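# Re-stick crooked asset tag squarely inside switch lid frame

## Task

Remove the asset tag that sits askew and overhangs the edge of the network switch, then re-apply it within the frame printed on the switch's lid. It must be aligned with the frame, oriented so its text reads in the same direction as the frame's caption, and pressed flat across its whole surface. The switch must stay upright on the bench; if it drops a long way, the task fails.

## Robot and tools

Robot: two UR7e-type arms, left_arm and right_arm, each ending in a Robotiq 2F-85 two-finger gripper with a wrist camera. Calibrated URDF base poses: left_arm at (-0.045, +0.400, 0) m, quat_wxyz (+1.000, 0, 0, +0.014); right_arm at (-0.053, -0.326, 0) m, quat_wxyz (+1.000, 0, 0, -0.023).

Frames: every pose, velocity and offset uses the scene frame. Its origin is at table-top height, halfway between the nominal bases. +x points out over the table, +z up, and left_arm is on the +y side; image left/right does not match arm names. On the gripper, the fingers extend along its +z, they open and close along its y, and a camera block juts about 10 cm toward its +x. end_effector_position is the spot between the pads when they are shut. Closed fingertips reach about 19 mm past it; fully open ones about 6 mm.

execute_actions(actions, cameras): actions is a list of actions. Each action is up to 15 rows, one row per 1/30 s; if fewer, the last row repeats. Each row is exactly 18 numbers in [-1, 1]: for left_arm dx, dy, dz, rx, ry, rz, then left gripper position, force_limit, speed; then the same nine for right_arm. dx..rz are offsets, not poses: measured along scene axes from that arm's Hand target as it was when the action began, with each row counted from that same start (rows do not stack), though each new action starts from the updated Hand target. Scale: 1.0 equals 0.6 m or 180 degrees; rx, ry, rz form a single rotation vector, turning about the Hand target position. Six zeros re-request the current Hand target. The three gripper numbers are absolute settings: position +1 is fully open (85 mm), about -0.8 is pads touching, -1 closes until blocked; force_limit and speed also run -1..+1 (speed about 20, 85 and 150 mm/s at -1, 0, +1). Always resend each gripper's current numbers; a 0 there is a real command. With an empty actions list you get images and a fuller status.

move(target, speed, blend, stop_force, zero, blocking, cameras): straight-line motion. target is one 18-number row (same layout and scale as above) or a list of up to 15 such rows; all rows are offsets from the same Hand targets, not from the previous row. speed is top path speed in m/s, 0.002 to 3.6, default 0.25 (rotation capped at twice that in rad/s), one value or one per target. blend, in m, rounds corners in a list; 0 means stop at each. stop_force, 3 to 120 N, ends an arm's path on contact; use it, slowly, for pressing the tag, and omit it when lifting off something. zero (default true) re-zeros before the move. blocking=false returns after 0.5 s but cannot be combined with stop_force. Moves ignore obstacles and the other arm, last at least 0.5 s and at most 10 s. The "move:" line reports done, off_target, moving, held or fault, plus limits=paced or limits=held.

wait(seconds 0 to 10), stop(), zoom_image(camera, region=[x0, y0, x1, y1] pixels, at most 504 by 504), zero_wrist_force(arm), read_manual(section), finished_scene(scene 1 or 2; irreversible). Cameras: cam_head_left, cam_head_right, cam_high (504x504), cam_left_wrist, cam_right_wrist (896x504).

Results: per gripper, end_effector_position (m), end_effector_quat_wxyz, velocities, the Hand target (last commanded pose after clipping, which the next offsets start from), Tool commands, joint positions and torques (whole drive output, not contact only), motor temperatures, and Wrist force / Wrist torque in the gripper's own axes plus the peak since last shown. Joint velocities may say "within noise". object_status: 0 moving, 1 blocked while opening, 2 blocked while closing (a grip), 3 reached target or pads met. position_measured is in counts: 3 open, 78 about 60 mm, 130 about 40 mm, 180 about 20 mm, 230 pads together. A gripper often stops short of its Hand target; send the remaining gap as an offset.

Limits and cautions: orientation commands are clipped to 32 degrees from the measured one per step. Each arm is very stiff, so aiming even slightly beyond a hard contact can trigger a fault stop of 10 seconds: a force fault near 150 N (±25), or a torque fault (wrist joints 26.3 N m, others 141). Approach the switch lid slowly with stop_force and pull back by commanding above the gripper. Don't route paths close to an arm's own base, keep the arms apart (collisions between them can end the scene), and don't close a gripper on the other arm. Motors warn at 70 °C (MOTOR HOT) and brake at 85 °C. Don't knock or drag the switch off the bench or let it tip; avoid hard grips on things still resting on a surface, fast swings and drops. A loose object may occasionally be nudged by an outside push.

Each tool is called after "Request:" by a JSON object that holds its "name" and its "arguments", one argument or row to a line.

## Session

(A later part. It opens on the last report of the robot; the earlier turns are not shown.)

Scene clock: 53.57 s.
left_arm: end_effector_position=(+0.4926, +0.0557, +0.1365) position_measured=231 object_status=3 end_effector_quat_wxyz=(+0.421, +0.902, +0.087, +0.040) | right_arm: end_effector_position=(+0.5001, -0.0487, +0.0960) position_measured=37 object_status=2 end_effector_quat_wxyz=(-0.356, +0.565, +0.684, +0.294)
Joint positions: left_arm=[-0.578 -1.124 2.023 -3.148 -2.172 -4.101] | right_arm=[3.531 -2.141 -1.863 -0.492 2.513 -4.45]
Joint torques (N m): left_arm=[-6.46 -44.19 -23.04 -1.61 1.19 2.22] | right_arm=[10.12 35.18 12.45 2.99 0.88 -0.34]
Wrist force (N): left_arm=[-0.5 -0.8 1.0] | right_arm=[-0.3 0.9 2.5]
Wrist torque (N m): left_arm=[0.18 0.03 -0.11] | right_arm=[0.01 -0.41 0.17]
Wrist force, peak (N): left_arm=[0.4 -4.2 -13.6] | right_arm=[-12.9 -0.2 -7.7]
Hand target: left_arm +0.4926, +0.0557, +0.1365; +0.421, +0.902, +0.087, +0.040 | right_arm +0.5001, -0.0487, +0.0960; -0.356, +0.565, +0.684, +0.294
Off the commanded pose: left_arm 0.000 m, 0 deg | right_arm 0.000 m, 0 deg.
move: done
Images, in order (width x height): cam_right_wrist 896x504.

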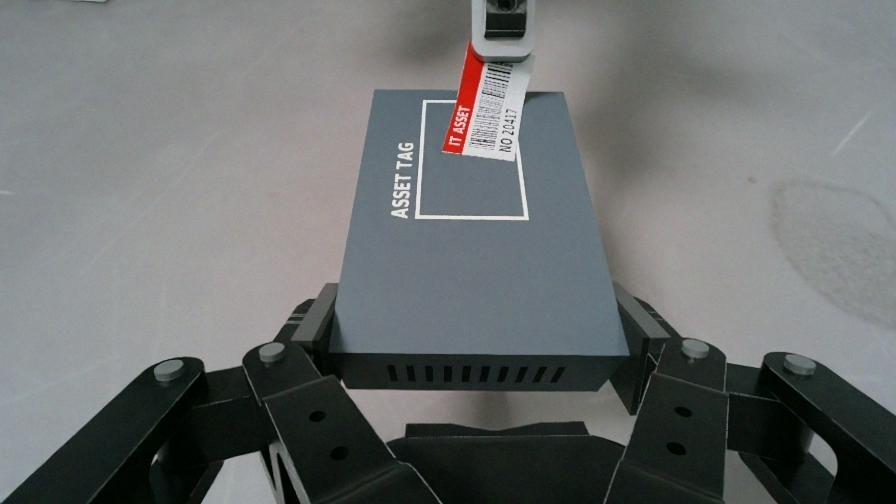

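Request:
{"name": "move", "arguments": {
  "target": [
    [0.0027,-0.0137,0.0207,0.0547,0.0106,0,-1,0.5,-1,0,0,0,0,0,0,-1,0,-1],
    [0.0056,-0.0289,0.0424,0.0819,0.0159,0,-1,0.5,-1,0,0,0,0,0,0,-1,0,-1],
    [0.0066,-0.037,0.0724,0.0819,0.0159,0,-1,0.5,-1,0,0,0,0,0,0,-1,0,-1],
    [0.0066,-0.037,0.1124,0.0819,0.0159,0,-1,0.5,-1,0,0,0,0,0,0,-1,0,-1]
  ],
  "speed": 0.025,
  "blend": 0.005,
  "cameras": ["cam_right_wrist","cam_left_wrist"]
}}

Request:
{"name": "zoom_image", "arguments": {
  "camera": "cam_right_wrist",
  "region": [370, 0, 600, 240]
}}

Request:
{"name": "zoom_image", "arguments": {
  "camera": "cam_left_wrist",
  "region": [270, 120, 530, 320]
}}

Scene clock: 62.73 s.
left_arm: end_effector_position=(+0.4966, +0.0335, +0.2039) position_measured=231 object_status=3 end_effector_quat_wxyz=(+0.300, +0.949, +0.091, +0.028) | right_arm: end_effector_position=(+0.5001, -0.0487, +0.0960) position_measured=37 object_status=2 end_effector_quat_wxyz=(-0.356, +0.565, +0.684, +0.294)
Joint positions: left_arm=[-0.675 -1.287 1.829 -2.593 -1.965 -4.078] | right_arm=[3.531 -2.141 -1.863 -0.492 2.513 -4.449]
Joint torques (N m): left_arm=[-6 -41.68 -27.63 -1.24 1.09 -1.29] | right_arm=[10.62 36.48 12.34 5.21 4.54 0.19]
Wrist force (N): left_arm=[-0.1 -0.1 0.2] | right_arm=[-1.8 0.2 3.0]
Wrist torque (N m): left_arm=[0.10 0.06 0.03] | right_arm=[0.01 -0.41 0.15]
Wrist force, peak (N): left_arm=[-2.2 -1.2 5.4] | right_arm=[4.0 1.8 1.8]
Hand target: left_arm +0.4966, +0.0335, +0.2040; +0.300, +0.949, +0.091, +0.028 | right_arm +0.5001, -0.0487, +0.0960; -0.356, +0.565, +0.684, +0.294
Off the commanded pose: left_arm 0.000 m, 0 deg | right_arm 0.000 m, 0 deg.
move: done
Images, in order (width x height): cam_left_wrist 896x504, cam_right_wrist 896x504.

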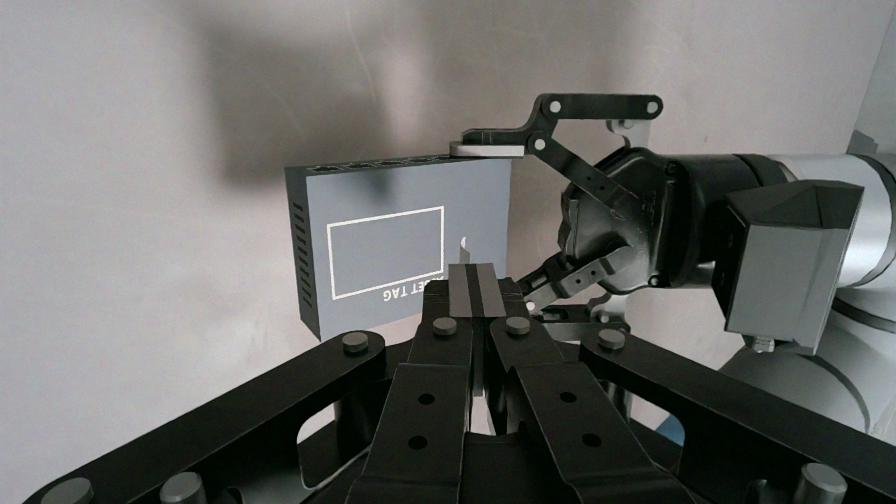

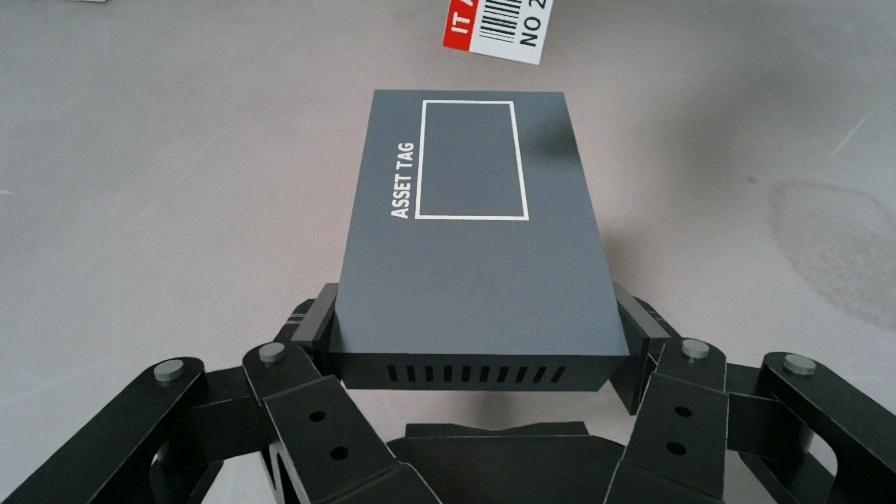

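Scaled by 2.100 from the camera's 896x504 image, which has a finer 1280x720 frame.

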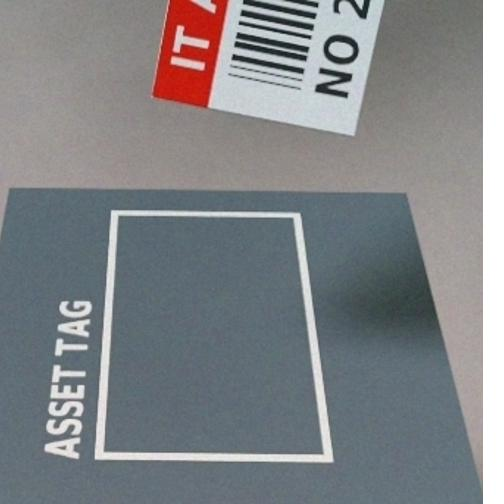

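Scaled by 1.938 from the camera's 896x504 image, which has a finer 1280x720 frame.

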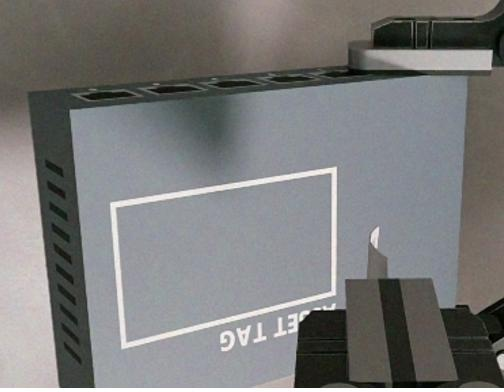

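Request:
{"name": "move", "arguments": {
  "target": [-0.021,-0.006,-0.0715,-0.0728,-0.0585,0.0404,-1,0.5,-1,0,0,0,0,0,0,-1,0,-1],
  "speed": 0.06,
  "cameras": ["cam_left_wrist","cam_right_wrist"]
}}

Request:
{"name": "zoom_image", "arguments": {
  "camera": "cam_right_wrist",
  "region": [400, 20, 600, 240]
}}

Request:
{"name": "zoom_image", "arguments": {
  "camera": "cam_left_wrist",
  "region": [270, 120, 580, 350]
}}

Scene clock: 71.93 s.
left_arm: end_effector_position=(+0.4840, +0.0299, +0.1611) position_measured=231 object_status=3 end_effector_quat_wxyz=(+0.410, +0.895, +0.126, +0.123) | right_arm: end_effector_position=(+0.5001, -0.0487, +0.0960) position_measured=37 object_status=2 end_effector_quat_wxyz=(-0.356, +0.565, +0.684, +0.294)
Joint positions: left_arm=[-0.708 -1.196 2.099 -3.306 -1.921 -4.257] | right_arm=[3.531 -2.141 -1.863 -0.492 2.513 -4.449]
Joint torques (N m): left_arm=[-6.19 -25.47 -8.6 -5.67 1.53 -1.93] | right_arm=[11.43 34.65 11.54 5.14 4.59 0.29]
Wrist force (N): left_arm=[0.1 0.0 0.2] | right_arm=[-2.0 0.3 3.0]
Wrist torque (N m): left_arm=[0.18 0.00 -0.04] | right_arm=[0.02 -0.39 0.15]
Wrist force, peak (N): left_arm=[-0.8 0.0 0.3] | right_arm=[-1.8 0.4 3.4]
Hand target: left_arm +0.4840, +0.0299, +0.1611; +0.411, +0.895, +0.126, +0.123 | right_arm +0.5001, -0.0487, +0.0960; -0.356, +0.565, +0.684, +0.294
Off the commanded pose: left_arm 0.000 m, 0 deg | right_arm 0.000 m, 0 deg.
move: done
Images, in order (width x height): cam_left_wrist 896x504, cam_right_wrist 896x504.

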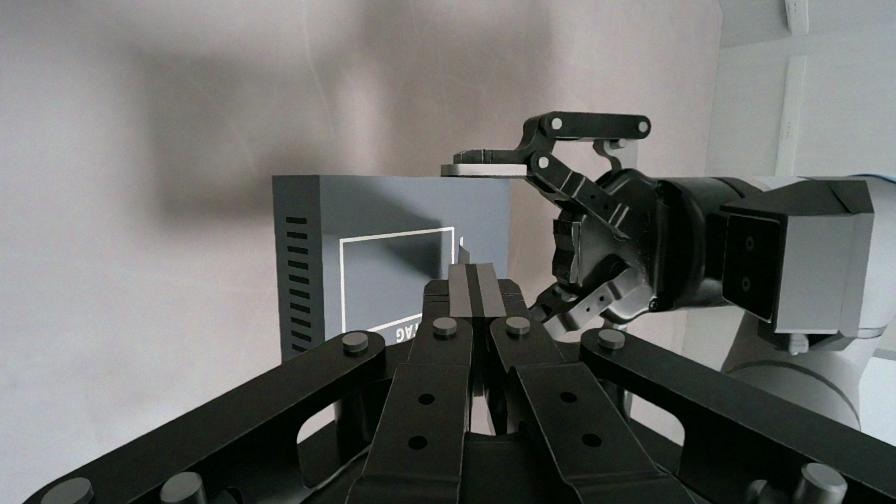

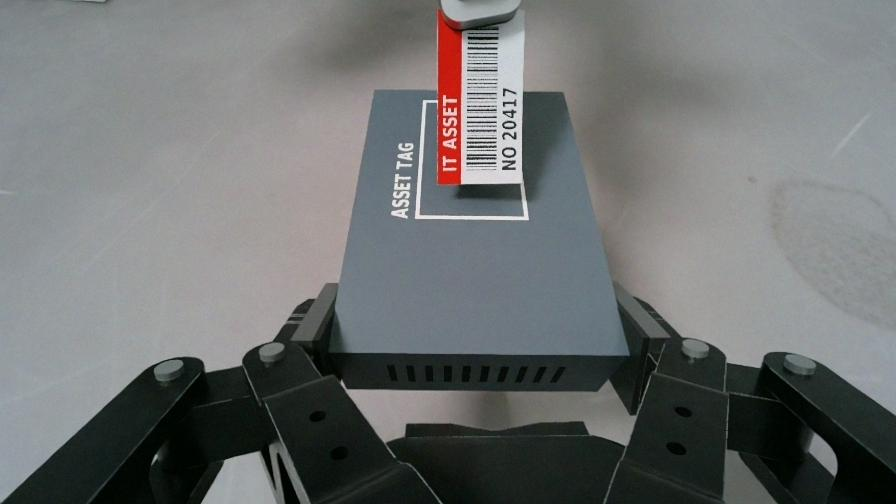

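Scaled by 2.291 from the camera's 896x504 image, which has a finer 1280x720 frame.

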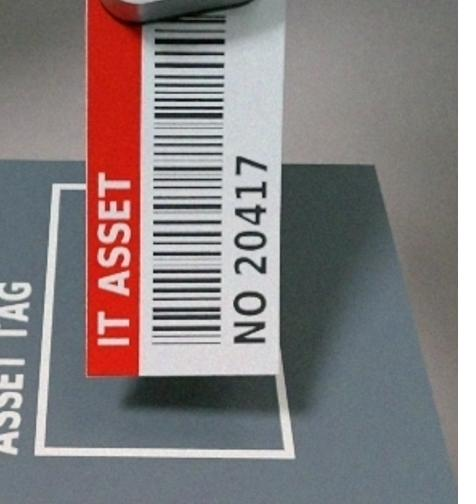

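Scaled by 1.626 from the camera's 896x504 image, which has a finer 1280x720 frame.

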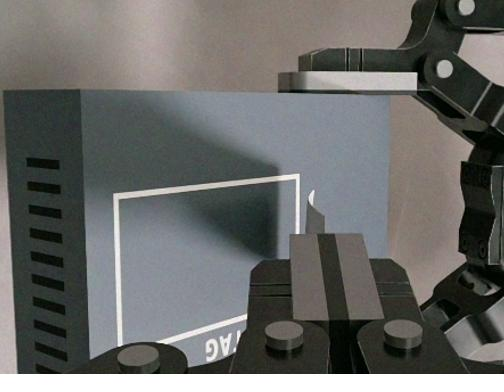

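Request:
{"name": "move", "arguments": {
  "target": [-0.0043,0.0052,-0.0293,-0.0545,-0.0107,0,-1,0.5,-1,0,0,0,0,0,0,-1,0,-1],
  "speed": 0.04,
  "cameras": ["cam_left_wrist","cam_right_wrist"]
}}

Request:
{"name": "zoom_image", "arguments": {
  "camera": "cam_right_wrist",
  "region": [400, 20, 600, 240]
}}

Request:
{"name": "zoom_image", "arguments": {
  "camera": "cam_left_wrist",
  "region": [350, 180, 550, 300]
}}

Scene clock: 78.30 s.
left_arm: end_effector_position=(+0.4814, +0.0331, +0.1435) position_measured=231 object_status=3 end_effector_quat_wxyz=(+0.488, +0.854, +0.129, +0.127) | right_arm: end_effector_position=(+0.5001, -0.0487, +0.0960) position_measured=37 object_status=2 end_effector_quat_wxyz=(-0.356, +0.565, +0.684, +0.294)
Joint positions: left_arm=[-0.669 -1.057 2.139 -3.644 -2.021 -4.33] | right_arm=[3.531 -2.141 -1.863 -0.492 2.513 -4.449]
Joint torques (N m): left_arm=[8.95 -27.32 -4.63 -5.36 -2.28 -1.96] | right_arm=[10.27 34.58 12.51 5.02 4.6 0.26]
Wrist force (N): left_arm=[0.2 0.5 0.2] | right_arm=[-1.9 0.3 2.8]
Wrist torque (N m): left_arm=[0.31 0.02 -0.05] | right_arm=[0.02 -0.40 0.14]
Wrist force, peak (N): left_arm=[-0.1 0.3 0.8] | right_arm=[-1.9 0.4 3.3]
Hand target: left_arm +0.4814, +0.0331, +0.1435; +0.488, +0.854, +0.129, +0.127 | right_arm +0.5001, -0.0487, +0.0960; -0.356, +0.565, +0.684, +0.294
Off the commanded pose: left_arm 0.000 m, 0 deg | right_arm 0.000 m, 0 deg.
move: done
Images, in order (width x height): cam_left_wrist 896x504, cam_right_wrist 896x504.

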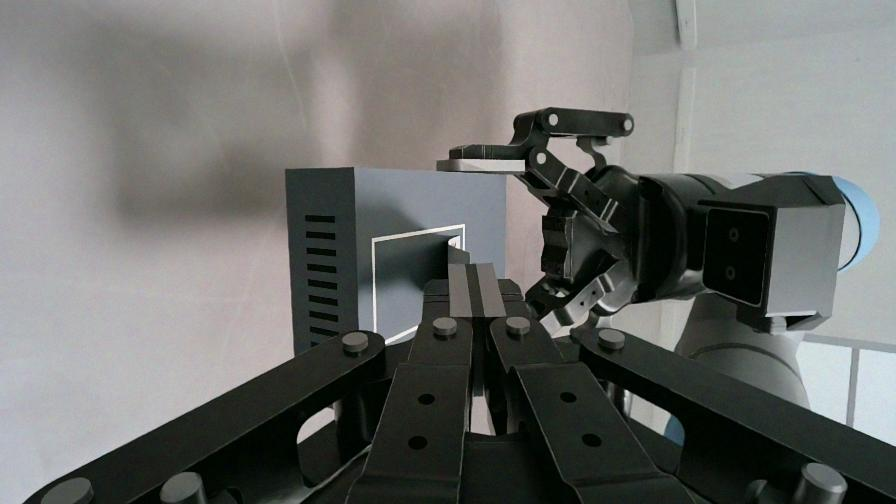

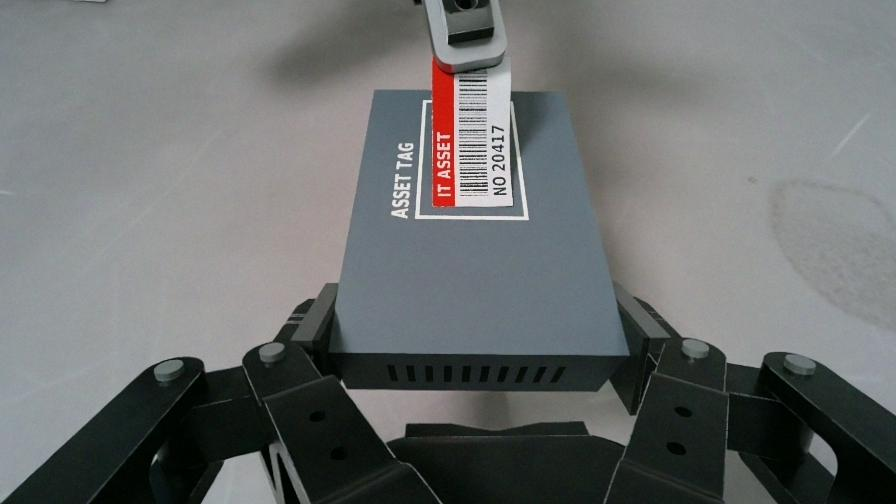

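Scaled by 2.291 from the camera's 896x504 image, which has a finer 1280x720 frame.

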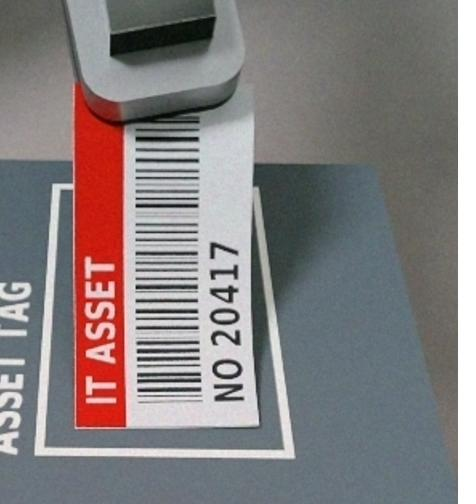

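Scaled by 2.520 from the camera's 896x504 image, which has a finer 1280x720 frame.

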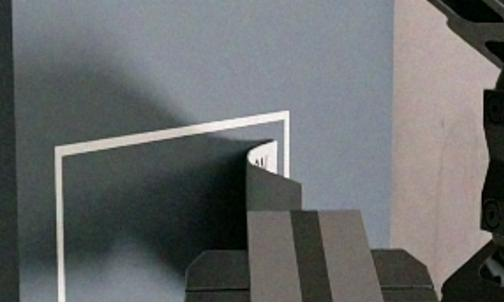

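Request:
{"name": "move", "arguments": {
  "target": [-0.0005,0.0025,-0.0137,0.0654,0.0128,0,-1,0.5,-1,0,0,0,0,0,0,-1,0,-1],
  "speed": 0.03,
  "cameras": ["cam_right_wrist","cam_left_wrist"]
}}

Request:
{"name": "zoom_image", "arguments": {
  "camera": "cam_right_wrist",
  "region": [400, 20, 600, 240]
}}

Request:
{"name": "zoom_image", "arguments": {
  "camera": "cam_left_wrist",
  "region": [350, 180, 600, 300]
}}

Scene clock: 85.33 s.
left_arm: end_effector_position=(+0.4811, +0.0346, +0.1353) position_measured=231 object_status=3 end_effector_quat_wxyz=(+0.395, +0.902, +0.125, +0.123) | right_arm: end_effector_position=(+0.5001, -0.0487, +0.0960) position_measured=37 object_status=2 end_effector_quat_wxyz=(-0.356, +0.565, +0.684, +0.294)
Joint positions: left_arm=[-0.712 -1.164 2.118 -3.326 -1.903 -4.243] | right_arm=[3.531 -2.141 -1.863 -0.492 2.513 -4.449]
Joint torques (N m): left_arm=[-6.26 -41.21 -22.01 -1.46 1.45 2.22] | right_arm=[10.74 35.51 12.24 4.81 4.7 0]
Wrist force (N): left_arm=[-0.3 0.3 0.4] | right_arm=[-1.8 0.2 3.0]
Wrist torque (N m): left_arm=[0.22 0.08 -0.17] | right_arm=[0.02 -0.42 0.15]
Wrist force, peak (N): left_arm=[0.1 0.4 0.9] | right_arm=[-2.0 0.2 3.3]
Hand target: left_arm +0.4811, +0.0346, +0.1353; +0.395, +0.902, +0.125, +0.123 | right_arm +0.5001, -0.0487, +0.0960; -0.356, +0.565, +0.684, +0.294
Off the commanded pose: left_arm 0.000 m, 0 deg | right_arm 0.000 m, 0 deg.
move: done
Images, in order (width x height): cam_left_wrist 896x504, cam_right_wrist 896x504.

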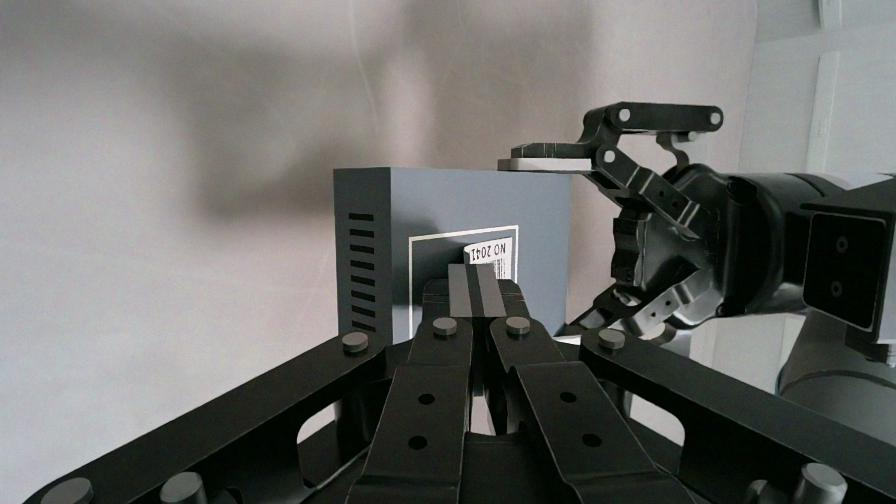

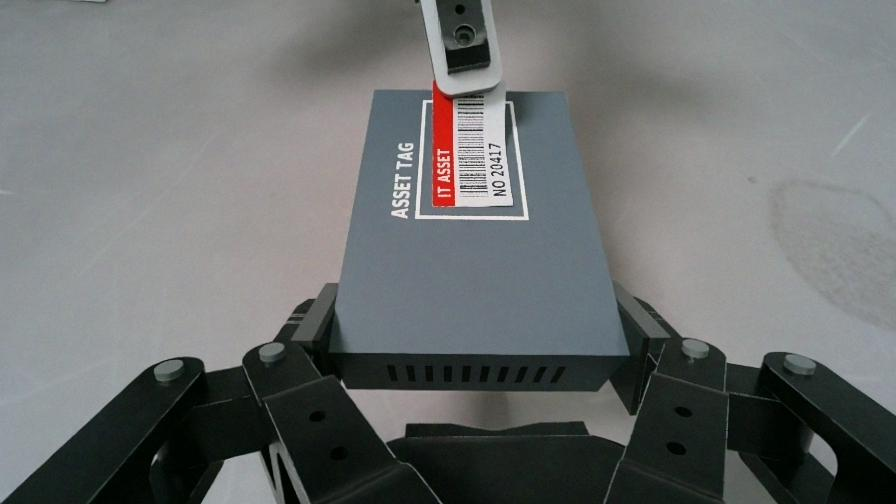

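Scaled by 2.291 from the camera's 896x504 image, which has a finer 1280x720 frame.

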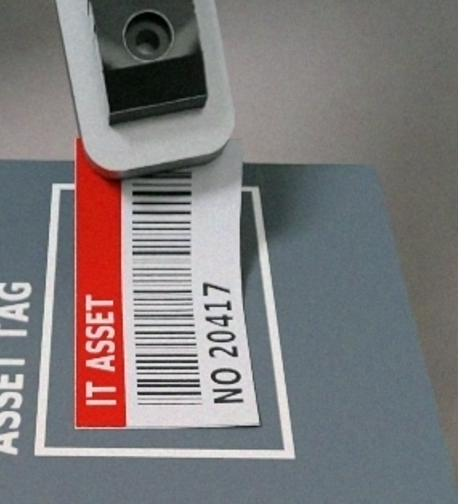

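Scaled by 2.016 from the camera's 896x504 image, which has a finer 1280x720 frame.

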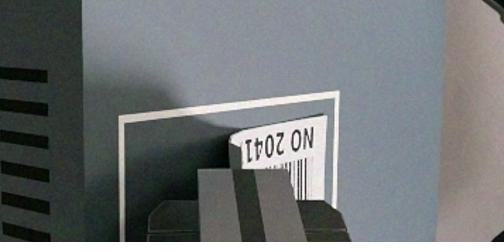

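Request:
{"name": "move", "arguments": {
  "target": [
    [0.0005,-0.0033,-0.0003,0.0545,0.0107,0,-1,0.5,-1,0,0,0,0,0,0,-1,0,-1],
    [0.0012,-0.0062,-0.003,0.0981,0.0192,0,-1,0.5,-1,0,0,0,0,0,0,-1,0,-1]
  ],
  "speed": 0.03,
  "blend": 0.001,
  "cameras": ["cam_right_wrist","cam_left_wrist"]
}}

Request:
{"name": "zoom_image", "arguments": {
  "camera": "cam_right_wrist",
  "region": [400, 20, 600, 240]
}}

Request:
{"name": "zoom_image", "arguments": {
  "camera": "cam_left_wrist",
  "region": [350, 180, 600, 300]
}}

Scene clock: 92.77 s.
left_arm: end_effector_position=(+0.4818, +0.0308, +0.1335) position_measured=231 object_status=3 end_effector_quat_wxyz=(+0.248, +0.955, +0.117, +0.113) | right_arm: end_effector_position=(+0.5001, -0.0487, +0.0960) position_measured=37 object_status=2 end_effector_quat_wxyz=(-0.356, +0.565, +0.684, +0.294)
Joint positions: left_arm=[-0.793 -1.258 2.001 -2.852 -1.703 -4.187] | right_arm=[3.531 -2.141 -1.863 -0.492 2.513 -4.449]
Joint torques (N m): left_arm=[-7.52 -40.4 -25.39 -1.57 1.66 2.25] | right_arm=[10.21 35.3 12.77 5.15 4.47 0.13]
Wrist force (N): left_arm=[-0.2 0.1 0.0] | right_arm=[-2.0 0.4 2.6]
Wrist torque (N m): left_arm=[0.12 0.04 -0.13] | right_arm=[0.04 -0.43 0.15]
Wrist force, peak (N): left_arm=[0.1 0.5 0.6] | right_arm=[-2.3 0.3 3.2]
Hand target: left_arm +0.4818, +0.0308, +0.1335; +0.248, +0.955, +0.117, +0.113 | right_arm +0.5001, -0.0487, +0.0960; -0.356, +0.565, +0.684, +0.294
Off the commanded pose: left_arm 0.000 m, 0 deg | right_arm 0.000 m, 0 deg.
move: done
Images, in order (width x height): cam_left_wrist 896x504, cam_right_wrist 896x504.

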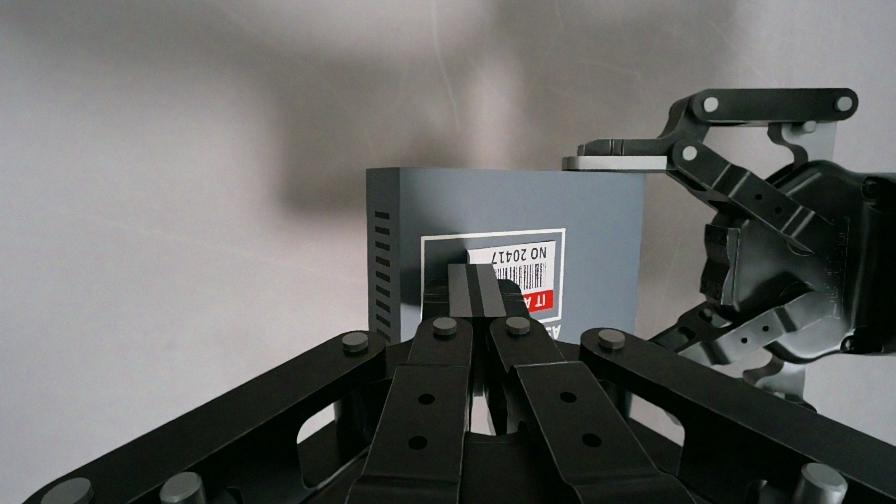

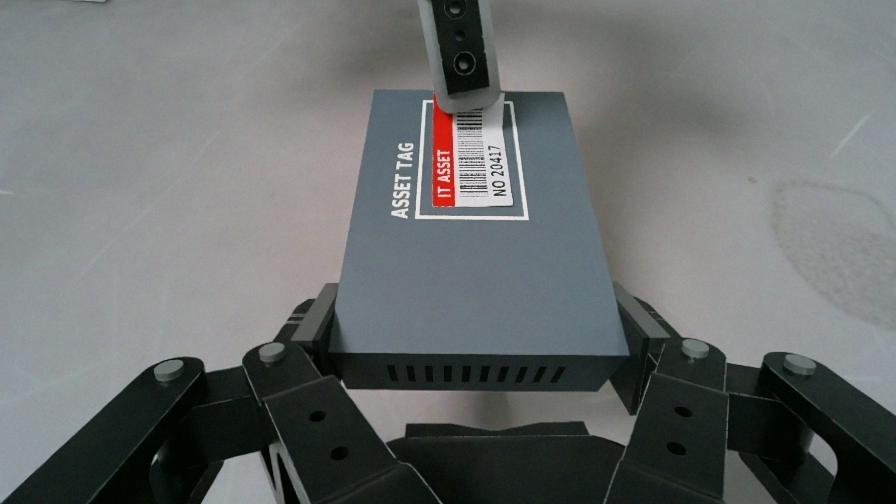

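Scaled by 2.291 from the camera's 896x504 image, which has a finer 1280x720 frame.

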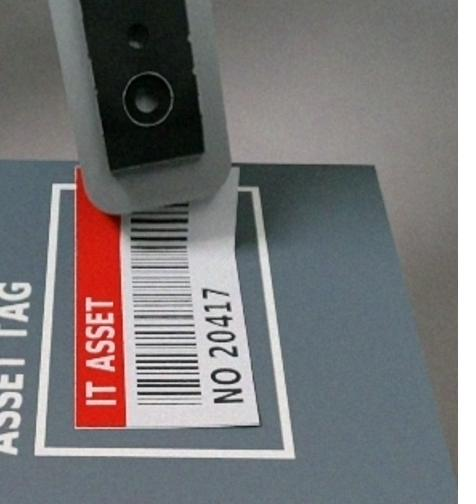

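Scaled by 2.016 from the camera's 896x504 image, which has a finer 1280x720 frame.

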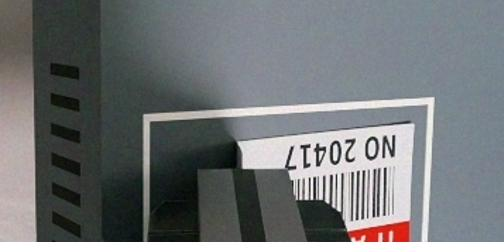

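Request:
{"name": "move", "arguments": {
  "target": [0,0,-0.0017,0,0,0,-1,0.5,-1,0,0,0,0,0,0,-1,0,-1],
  "speed": 0.01,
  "stop_force": 4
}}

Request:
{"name": "move", "arguments": {
  "target": [
    [0,0,0,0,0,0,-0.7,-1,-1,0,0,0,0,0,0,-1,0,-1],
    [-0.008,0.03,0.07,0,0,0,-0.7,-1,-1,0,0,0,0,0,0,-1,0,-1]
  ],
  "speed": 0.04,
  "cameras": ["cam_left_wrist","cam_right_wrist"]
}}

Request:
{"name": "zoom_image", "arguments": {
  "camera": "cam_right_wrist",
  "region": [400, 20, 600, 240]
}}

Request:
{"name": "zoom_image", "arguments": {
  "camera": "cam_left_wrist",
  "region": [300, 120, 600, 330]
}}

Scene clock: 96.47 s.
left_arm: end_effector_position=(+0.4819, +0.0308, +0.1324) position_measured=231 object_status=3 end_effector_quat_wxyz=(+0.248, +0.955, +0.117, +0.113) | right_arm: end_effector_position=(+0.5001, -0.0487, +0.0960) position_measured=37 object_status=2 end_effector_quat_wxyz=(-0.356, +0.565, +0.684, +0.294)
Joint positions: left_arm=[-0.793 -1.256 2.002 -2.854 -1.703 -4.187] | right_arm=[3.531 -2.141 -1.863 -0.492 2.513 -4.449]
Joint torques (N m): left_arm=[-6.37 -22.09 -9.93 -5.09 1.35 2.22] | right_arm=[10.77 38.51 12.05 4.86 4.38 -0.12]
Wrist force (N): left_arm=[0.7 0.0 -4.6] | right_arm=[-6.9 0.6 3.3]
Wrist torque (N m): left_arm=[0.12 -0.03 -0.13] | right_arm=[0.02 -0.55 0.16]
Wrist force, peak (N): left_arm=[0.7 0.0 -4.6] | right_arm=[-7.1 0.4 3.3]
Hand target: left_arm +0.4818, +0.0308, +0.1324; +0.248, +0.955, +0.117, +0.113 | right_arm +0.5001, -0.0487, +0.0960; -0.356, +0.565, +0.684, +0.294
Off the commanded pose: left_arm 0.000 m, 0 deg | right_arm 0.000 m, 0 deg.
move: done

Scene clock: 98.53 s.
left_arm: end_effector_position=(+0.4771, +0.0488, +0.1744) position_measured=217 object_status=3 end_effector_quat_wxyz=(+0.248, +0.955, +0.117, +0.113) | right_arm: end_effector_position=(+0.5001, -0.0486, +0.0960) position_measured=37 object_status=2 end_effector_quat_wxyz=(-0.356, +0.565, +0.684, +0.294)
Joint positions: left_arm=[-0.774 -1.352 1.994 -2.748 -1.713 -4.17] | right_arm=[3.531 -2.141 -1.863 -0.492 2.513 -4.449]
Joint torques (N m): left_arm=[7.98 -37.3 -26.17 -1.59 -1.93 2.27] | right_arm=[0.69 45.76 13.45 1.08 0.64 0.08]
Wrist force (N): left_arm=[-0.2 0.1 -0.1] | right_arm=[-1.9 0.3 2.9]
Wrist torque (N m): left_arm=[0.10 0.01 -0.13] | right_arm=[0.03 -0.41 0.15]
Wrist force, peak (N): left_arm=[-1.5 2.7 8.5] | right_arm=[7.8 -0.3 5.0]
Hand target: left_arm +0.4770, +0.0488, +0.1744; +0.248, +0.955, +0.117, +0.113 | right_arm +0.5001, -0.0487, +0.0960; -0.356, +0.565, +0.684, +0.294
Off the commanded pose: left_arm 0.000 m, 0 deg | right_arm 0.000 m, 0 deg.
move: done
Images, in order (width x height): cam_left_wrist 896x504, cam_right_wrist 896x504.

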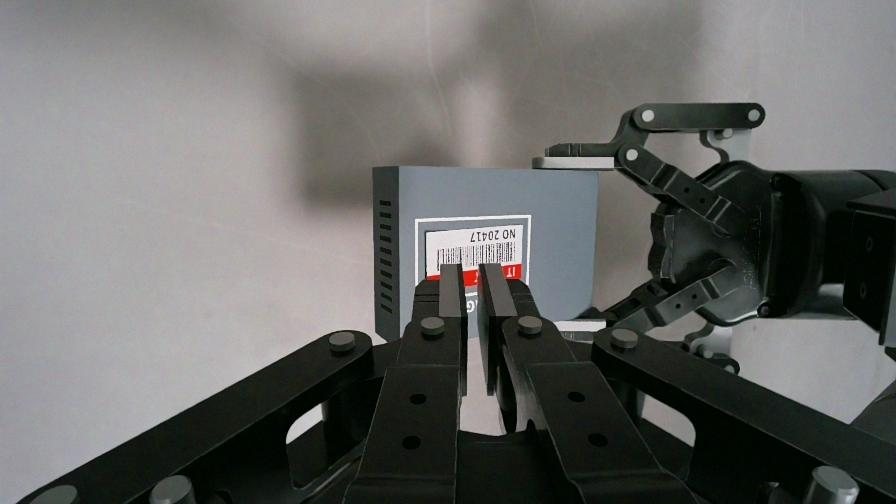

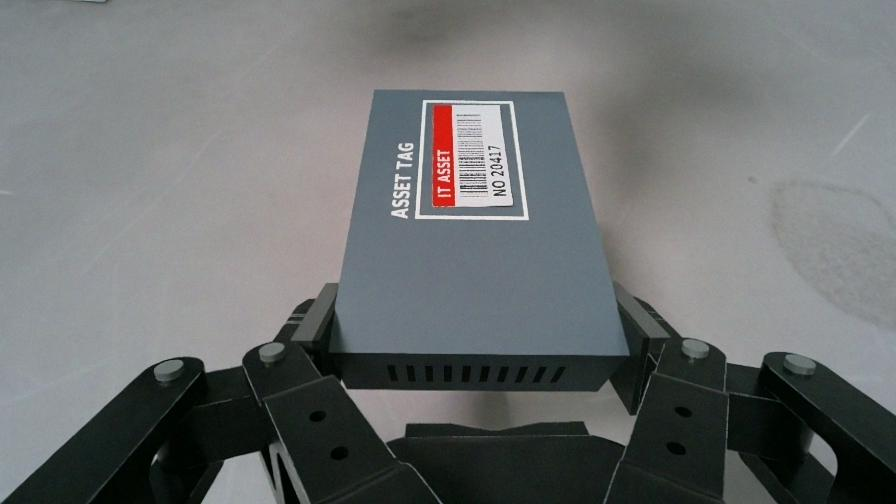

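Scaled by 2.291 from the camera's 896x504 image, which has a finer 1280x720 frame.

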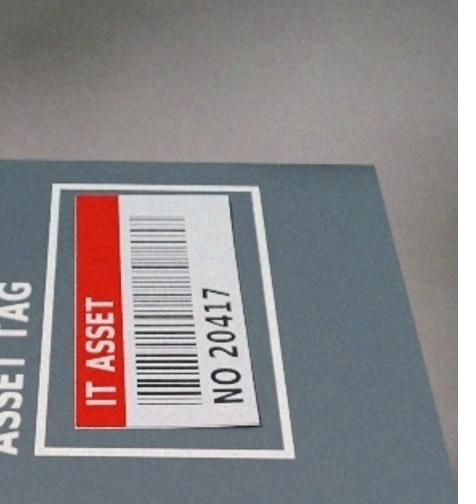

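Scaled by 1.680 from the camera's 896x504 image, which has a finer 1280x720 frame.

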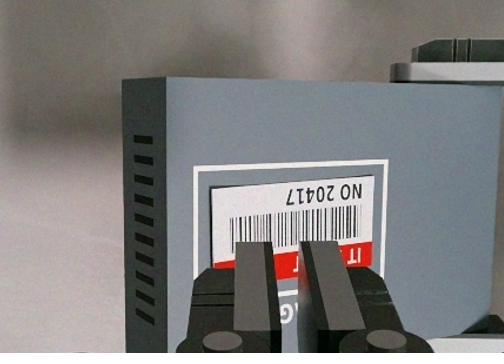

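Request:
{"name": "move", "arguments": {
  "target": [
    [-0.005,0.03,0.06,0,0,0,-0.7,-1,-1,0,0,-0.12,0,0,0,-1,0,-1],
    [-0.005,0.03,0.06,0,0,0,-0.7,-1,-1,0,0,-0.138,0,0,0,-1,0,-1]
  ],
  "speed": [0.07,0.012],
  "stop_force": 5
}}

Request:
{"name": "move", "arguments": {
  "target": [
    [0,0,0,0,0,0,-0.7,-1,-1,0,0,0,0,0,0,1,-0.3,-0.8],
    [0,0,0,0,0,0,-0.7,-1,-1,0.026,-0.134,0.095,0,0,0,1,-0.3,-0.8],
    [0,0,0,0,0,0,-0.7,-1,-1,0.03,-0.22,0.25,0,0,0,1,-0.3,-0.8]
  ],
  "speed": [0.05,0.1,0.2],
  "blend": [0,0.02,0]
}}

Request:
{"name": "wait", "arguments": {
  "seconds": 0,
  "cameras": ["cam_left_wrist","cam_right_wrist","cam_high"]
}}

Scene clock: 104.03 s.
left_arm: end_effector_position=(+0.4740, +0.0668, +0.2104) position_measured=217 object_status=3 end_effector_quat_wxyz=(+0.248, +0.955, +0.117, +0.113) | right_arm: end_effector_position=(+0.5002, -0.0487, +0.0167) position_measured=37 object_status=2 end_effector_quat_wxyz=(-0.355, +0.565, +0.684, +0.294)
Joint positions: left_arm=[-0.75 -1.429 1.977 -2.651 -1.725 -4.149] | right_arm=[3.531 -2.3 -1.873 -0.324 2.513 -4.45]
Joint torques (N m): left_arm=[7.65 -35.18 -27.61 -1.39 -1.98 2.12] | right_arm=[-2.46 47 6.04 0.95 -0.02 1.01]
Wrist force (N): left_arm=[-0.1 0.0 0.2] | right_arm=[0.4 0.4 1.8]
Wrist torque (N m): left_arm=[0.09 0.01 -0.13] | right_arm=[-0.09 -0.28 0.04]
Wrist force, peak (N): left_arm=[-0.5 0.4 0.4] | right_arm=[9.5 -2.2 -6.5]
Hand target: left_arm +0.4740, +0.0668, +0.2104; +0.248, +0.955, +0.117, +0.113 | right_arm +0.5001, -0.0487, +0.0167; -0.355, +0.565, +0.684, +0.294 (not the last commanded pose)
Off the commanded pose: left_arm 0.000 m, 0 deg | right_arm 0.004 m, 0 deg.
move: contact (right_arm)

Scene clock: 106.93 s.
left_arm: end_effector_position=(+0.4740, +0.0668, +0.2104) position_measured=217 object_status=3 end_effector_quat_wxyz=(+0.248, +0.955, +0.117, +0.113) | right_arm: end_effector_position=(+0.5181, -0.1807, +0.1667) position_measured=3 object_status=3 end_effector_quat_wxyz=(-0.355, +0.565, +0.684, +0.294)
Joint positions: left_arm=[-0.75 -1.429 1.977 -2.651 -1.725 -4.149] | right_arm=[3.306 -2.003 -1.747 -1.063 2.526 -4.837]
Joint torques (N m): left_arm=[8.86 -35.13 -28.05 -1.61 -1.87 2.16] | right_arm=[-11.8 42.6 30.04 0.43 -0.26 -1.89]
Wrist force (N): left_arm=[-0.2 0.0 0.1] | right_arm=[1.0 0.4 1.5]
Wrist torque (N m): left_arm=[0.09 0.02 -0.14] | right_arm=[0.04 -0.35 0.15]
Wrist force, peak (N): left_arm=[-0.3 0.5 0.0] | right_arm=[1.1 0.2 2.4]
Hand target: left_arm +0.4740, +0.0668, +0.2104; +0.248, +0.955, +0.117, +0.113 | right_arm +0.5181, -0.1807, +0.1667; -0.355, +0.565, +0.684, +0.294
Off the commanded pose: left_arm 0.000 m, 0 deg | right_arm 0.000 m, 0 deg.
move: done

Scene clock: 106.93 s.
left_arm: end_effector_position=(+0.4740, +0.0668, +0.2104) position_measured=217 object_status=3 end_effector_quat_wxyz=(+0.248, +0.955, +0.117, +0.113) | right_arm: end_effector_position=(+0.5181, -0.1807, +0.1667) position_measured=3 object_status=3 end_effector_quat_wxyz=(-0.355, +0.565, +0.684, +0.294)
Joint positions: left_arm=[-0.75 -1.429 1.977 -2.651 -1.725 -4.149] | right_arm=[3.306 -2.003 -1.747 -1.063 2.526 -4.837]
Joint torques (N m): left_arm=[8.86 -35.13 -28.05 -1.61 -1.87 2.16] | right_arm=[-11.8 42.6 30.04 0.43 -0.26 -1.89]
Wrist force (N): left_arm=[-0.2 0.0 0.1] | right_arm=[1.0 0.4 1.5]
Wrist torque (N m): left_arm=[0.09 0.02 -0.14] | right_arm=[0.04 -0.35 0.15]
Wrist force, peak (N): left_arm=[-0.2 0.0 0.1] | right_arm=[1.0 0.4 1.5]
Hand target: left_arm +0.4740, +0.0668, +0.2104; +0.248, +0.955, +0.117, +0.113 | right_arm +0.5181, -0.1807, +0.1667; -0.355, +0.565, +0.684, +0.294
Tool commands: left_gripper/position=-0.7 left_gripper/force_limit=-1.0 left_gripper/speed=-1.0 right_gripper/position=+1.0 right_gripper/force_limit=-0.3 right_gripper/speed=-0.8
Off the commanded pose: left_arm 0.000 m, 0 deg | right_arm 0.000 m, 0 deg.
Images, in order (width x height): cam_high 504x504, cam_left_wrist 896x504, cam_right_wrist 896x504.

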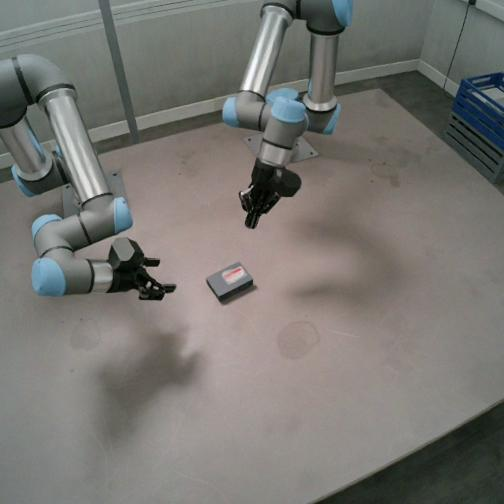

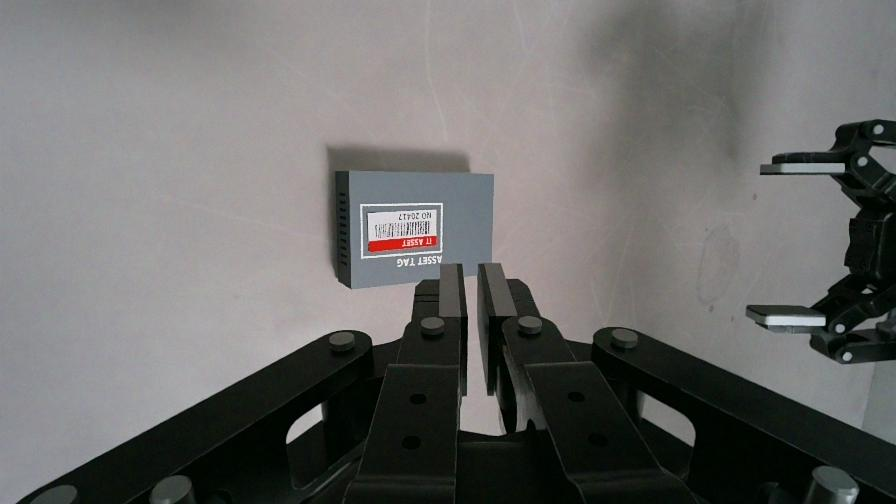

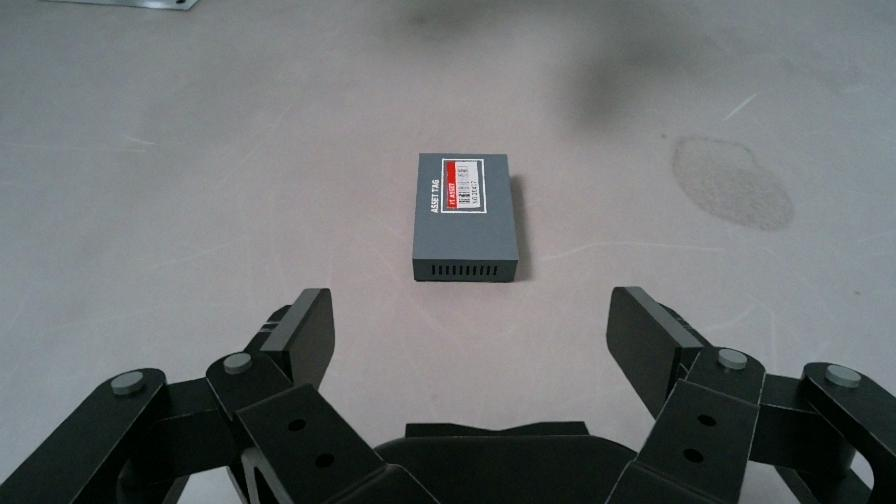

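Request:
{"name": "move", "arguments": {
  "target": [0.0223,-0.0958,-0.134,0.1524,0.0875,-0.0176,-1,-1,-0.5,0,0,0,0,0,0,1,-0.3,-0.8],
  "speed": 0.15,
  "cameras": ["cam_left_wrist"]
}}

Request:
{"name": "zoom_image", "arguments": {
  "camera": "cam_left_wrist",
  "region": [390, 160, 550, 260]
}}

Scene clock: 110.63 s.
left_arm: end_effector_position=(+0.4874, +0.0094, +0.1300) position_measured=231 object_status=3 end_effector_quat_wxyz=(+0.000, +0.996, +0.093, +0.000) | right_arm: end_effector_position=(+0.5181, -0.1807, +0.1667) position_measured=3 object_status=3 end_effector_quat_wxyz=(-0.355, +0.565, +0.684, +0.294)
Joint positions: left_arm=[-0.864 -1.114 1.525 -1.982 -1.57 -4.164] | right_arm=[3.306 -2.003 -1.746 -1.063 2.526 -4.837]
Joint torques (N m): left_arm=[-6.52 -34.92 -27.61 -1.03 1.9 -2] | right_arm=[-11.96 40.03 28.96 0.35 -0.43 -1.78]
Wrist force (N): left_arm=[-0.8 -0.3 -0.2] | right_arm=[1.1 0.2 1.3]
Wrist torque (N m): left_arm=[-0.07 0.16 0.12] | right_arm=[0.00 -0.37 0.15]
Wrist force, peak (N): left_arm=[-0.8 -0.5 -0.1] | right_arm=[1.1 0.2 1.6]
Hand target: left_arm +0.4874, +0.0094, +0.1300; +0.000, +0.996, +0.093, +0.000 | right_arm +0.5181, -0.1807, +0.1667; -0.355, +0.565, +0.684, +0.294
Off the commanded pose: left_arm 0.000 m, 0 deg | right_arm 0.000 m, 0 deg.
move: done
Images, in order (width x height): cam_left_wrist 896x504.

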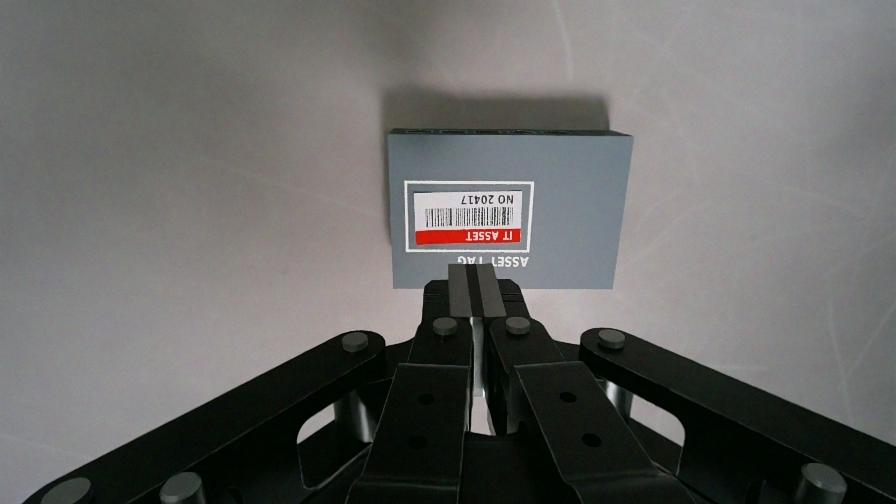

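Scaled by 3.150 from the camera's 896x504 image, which has a finer 1280x720 frame.

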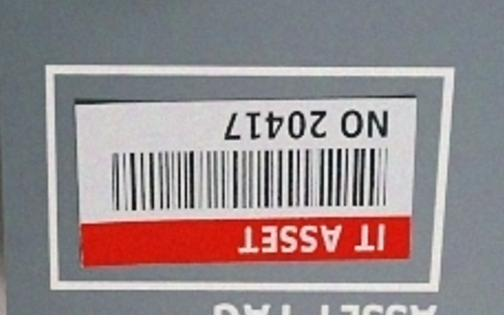

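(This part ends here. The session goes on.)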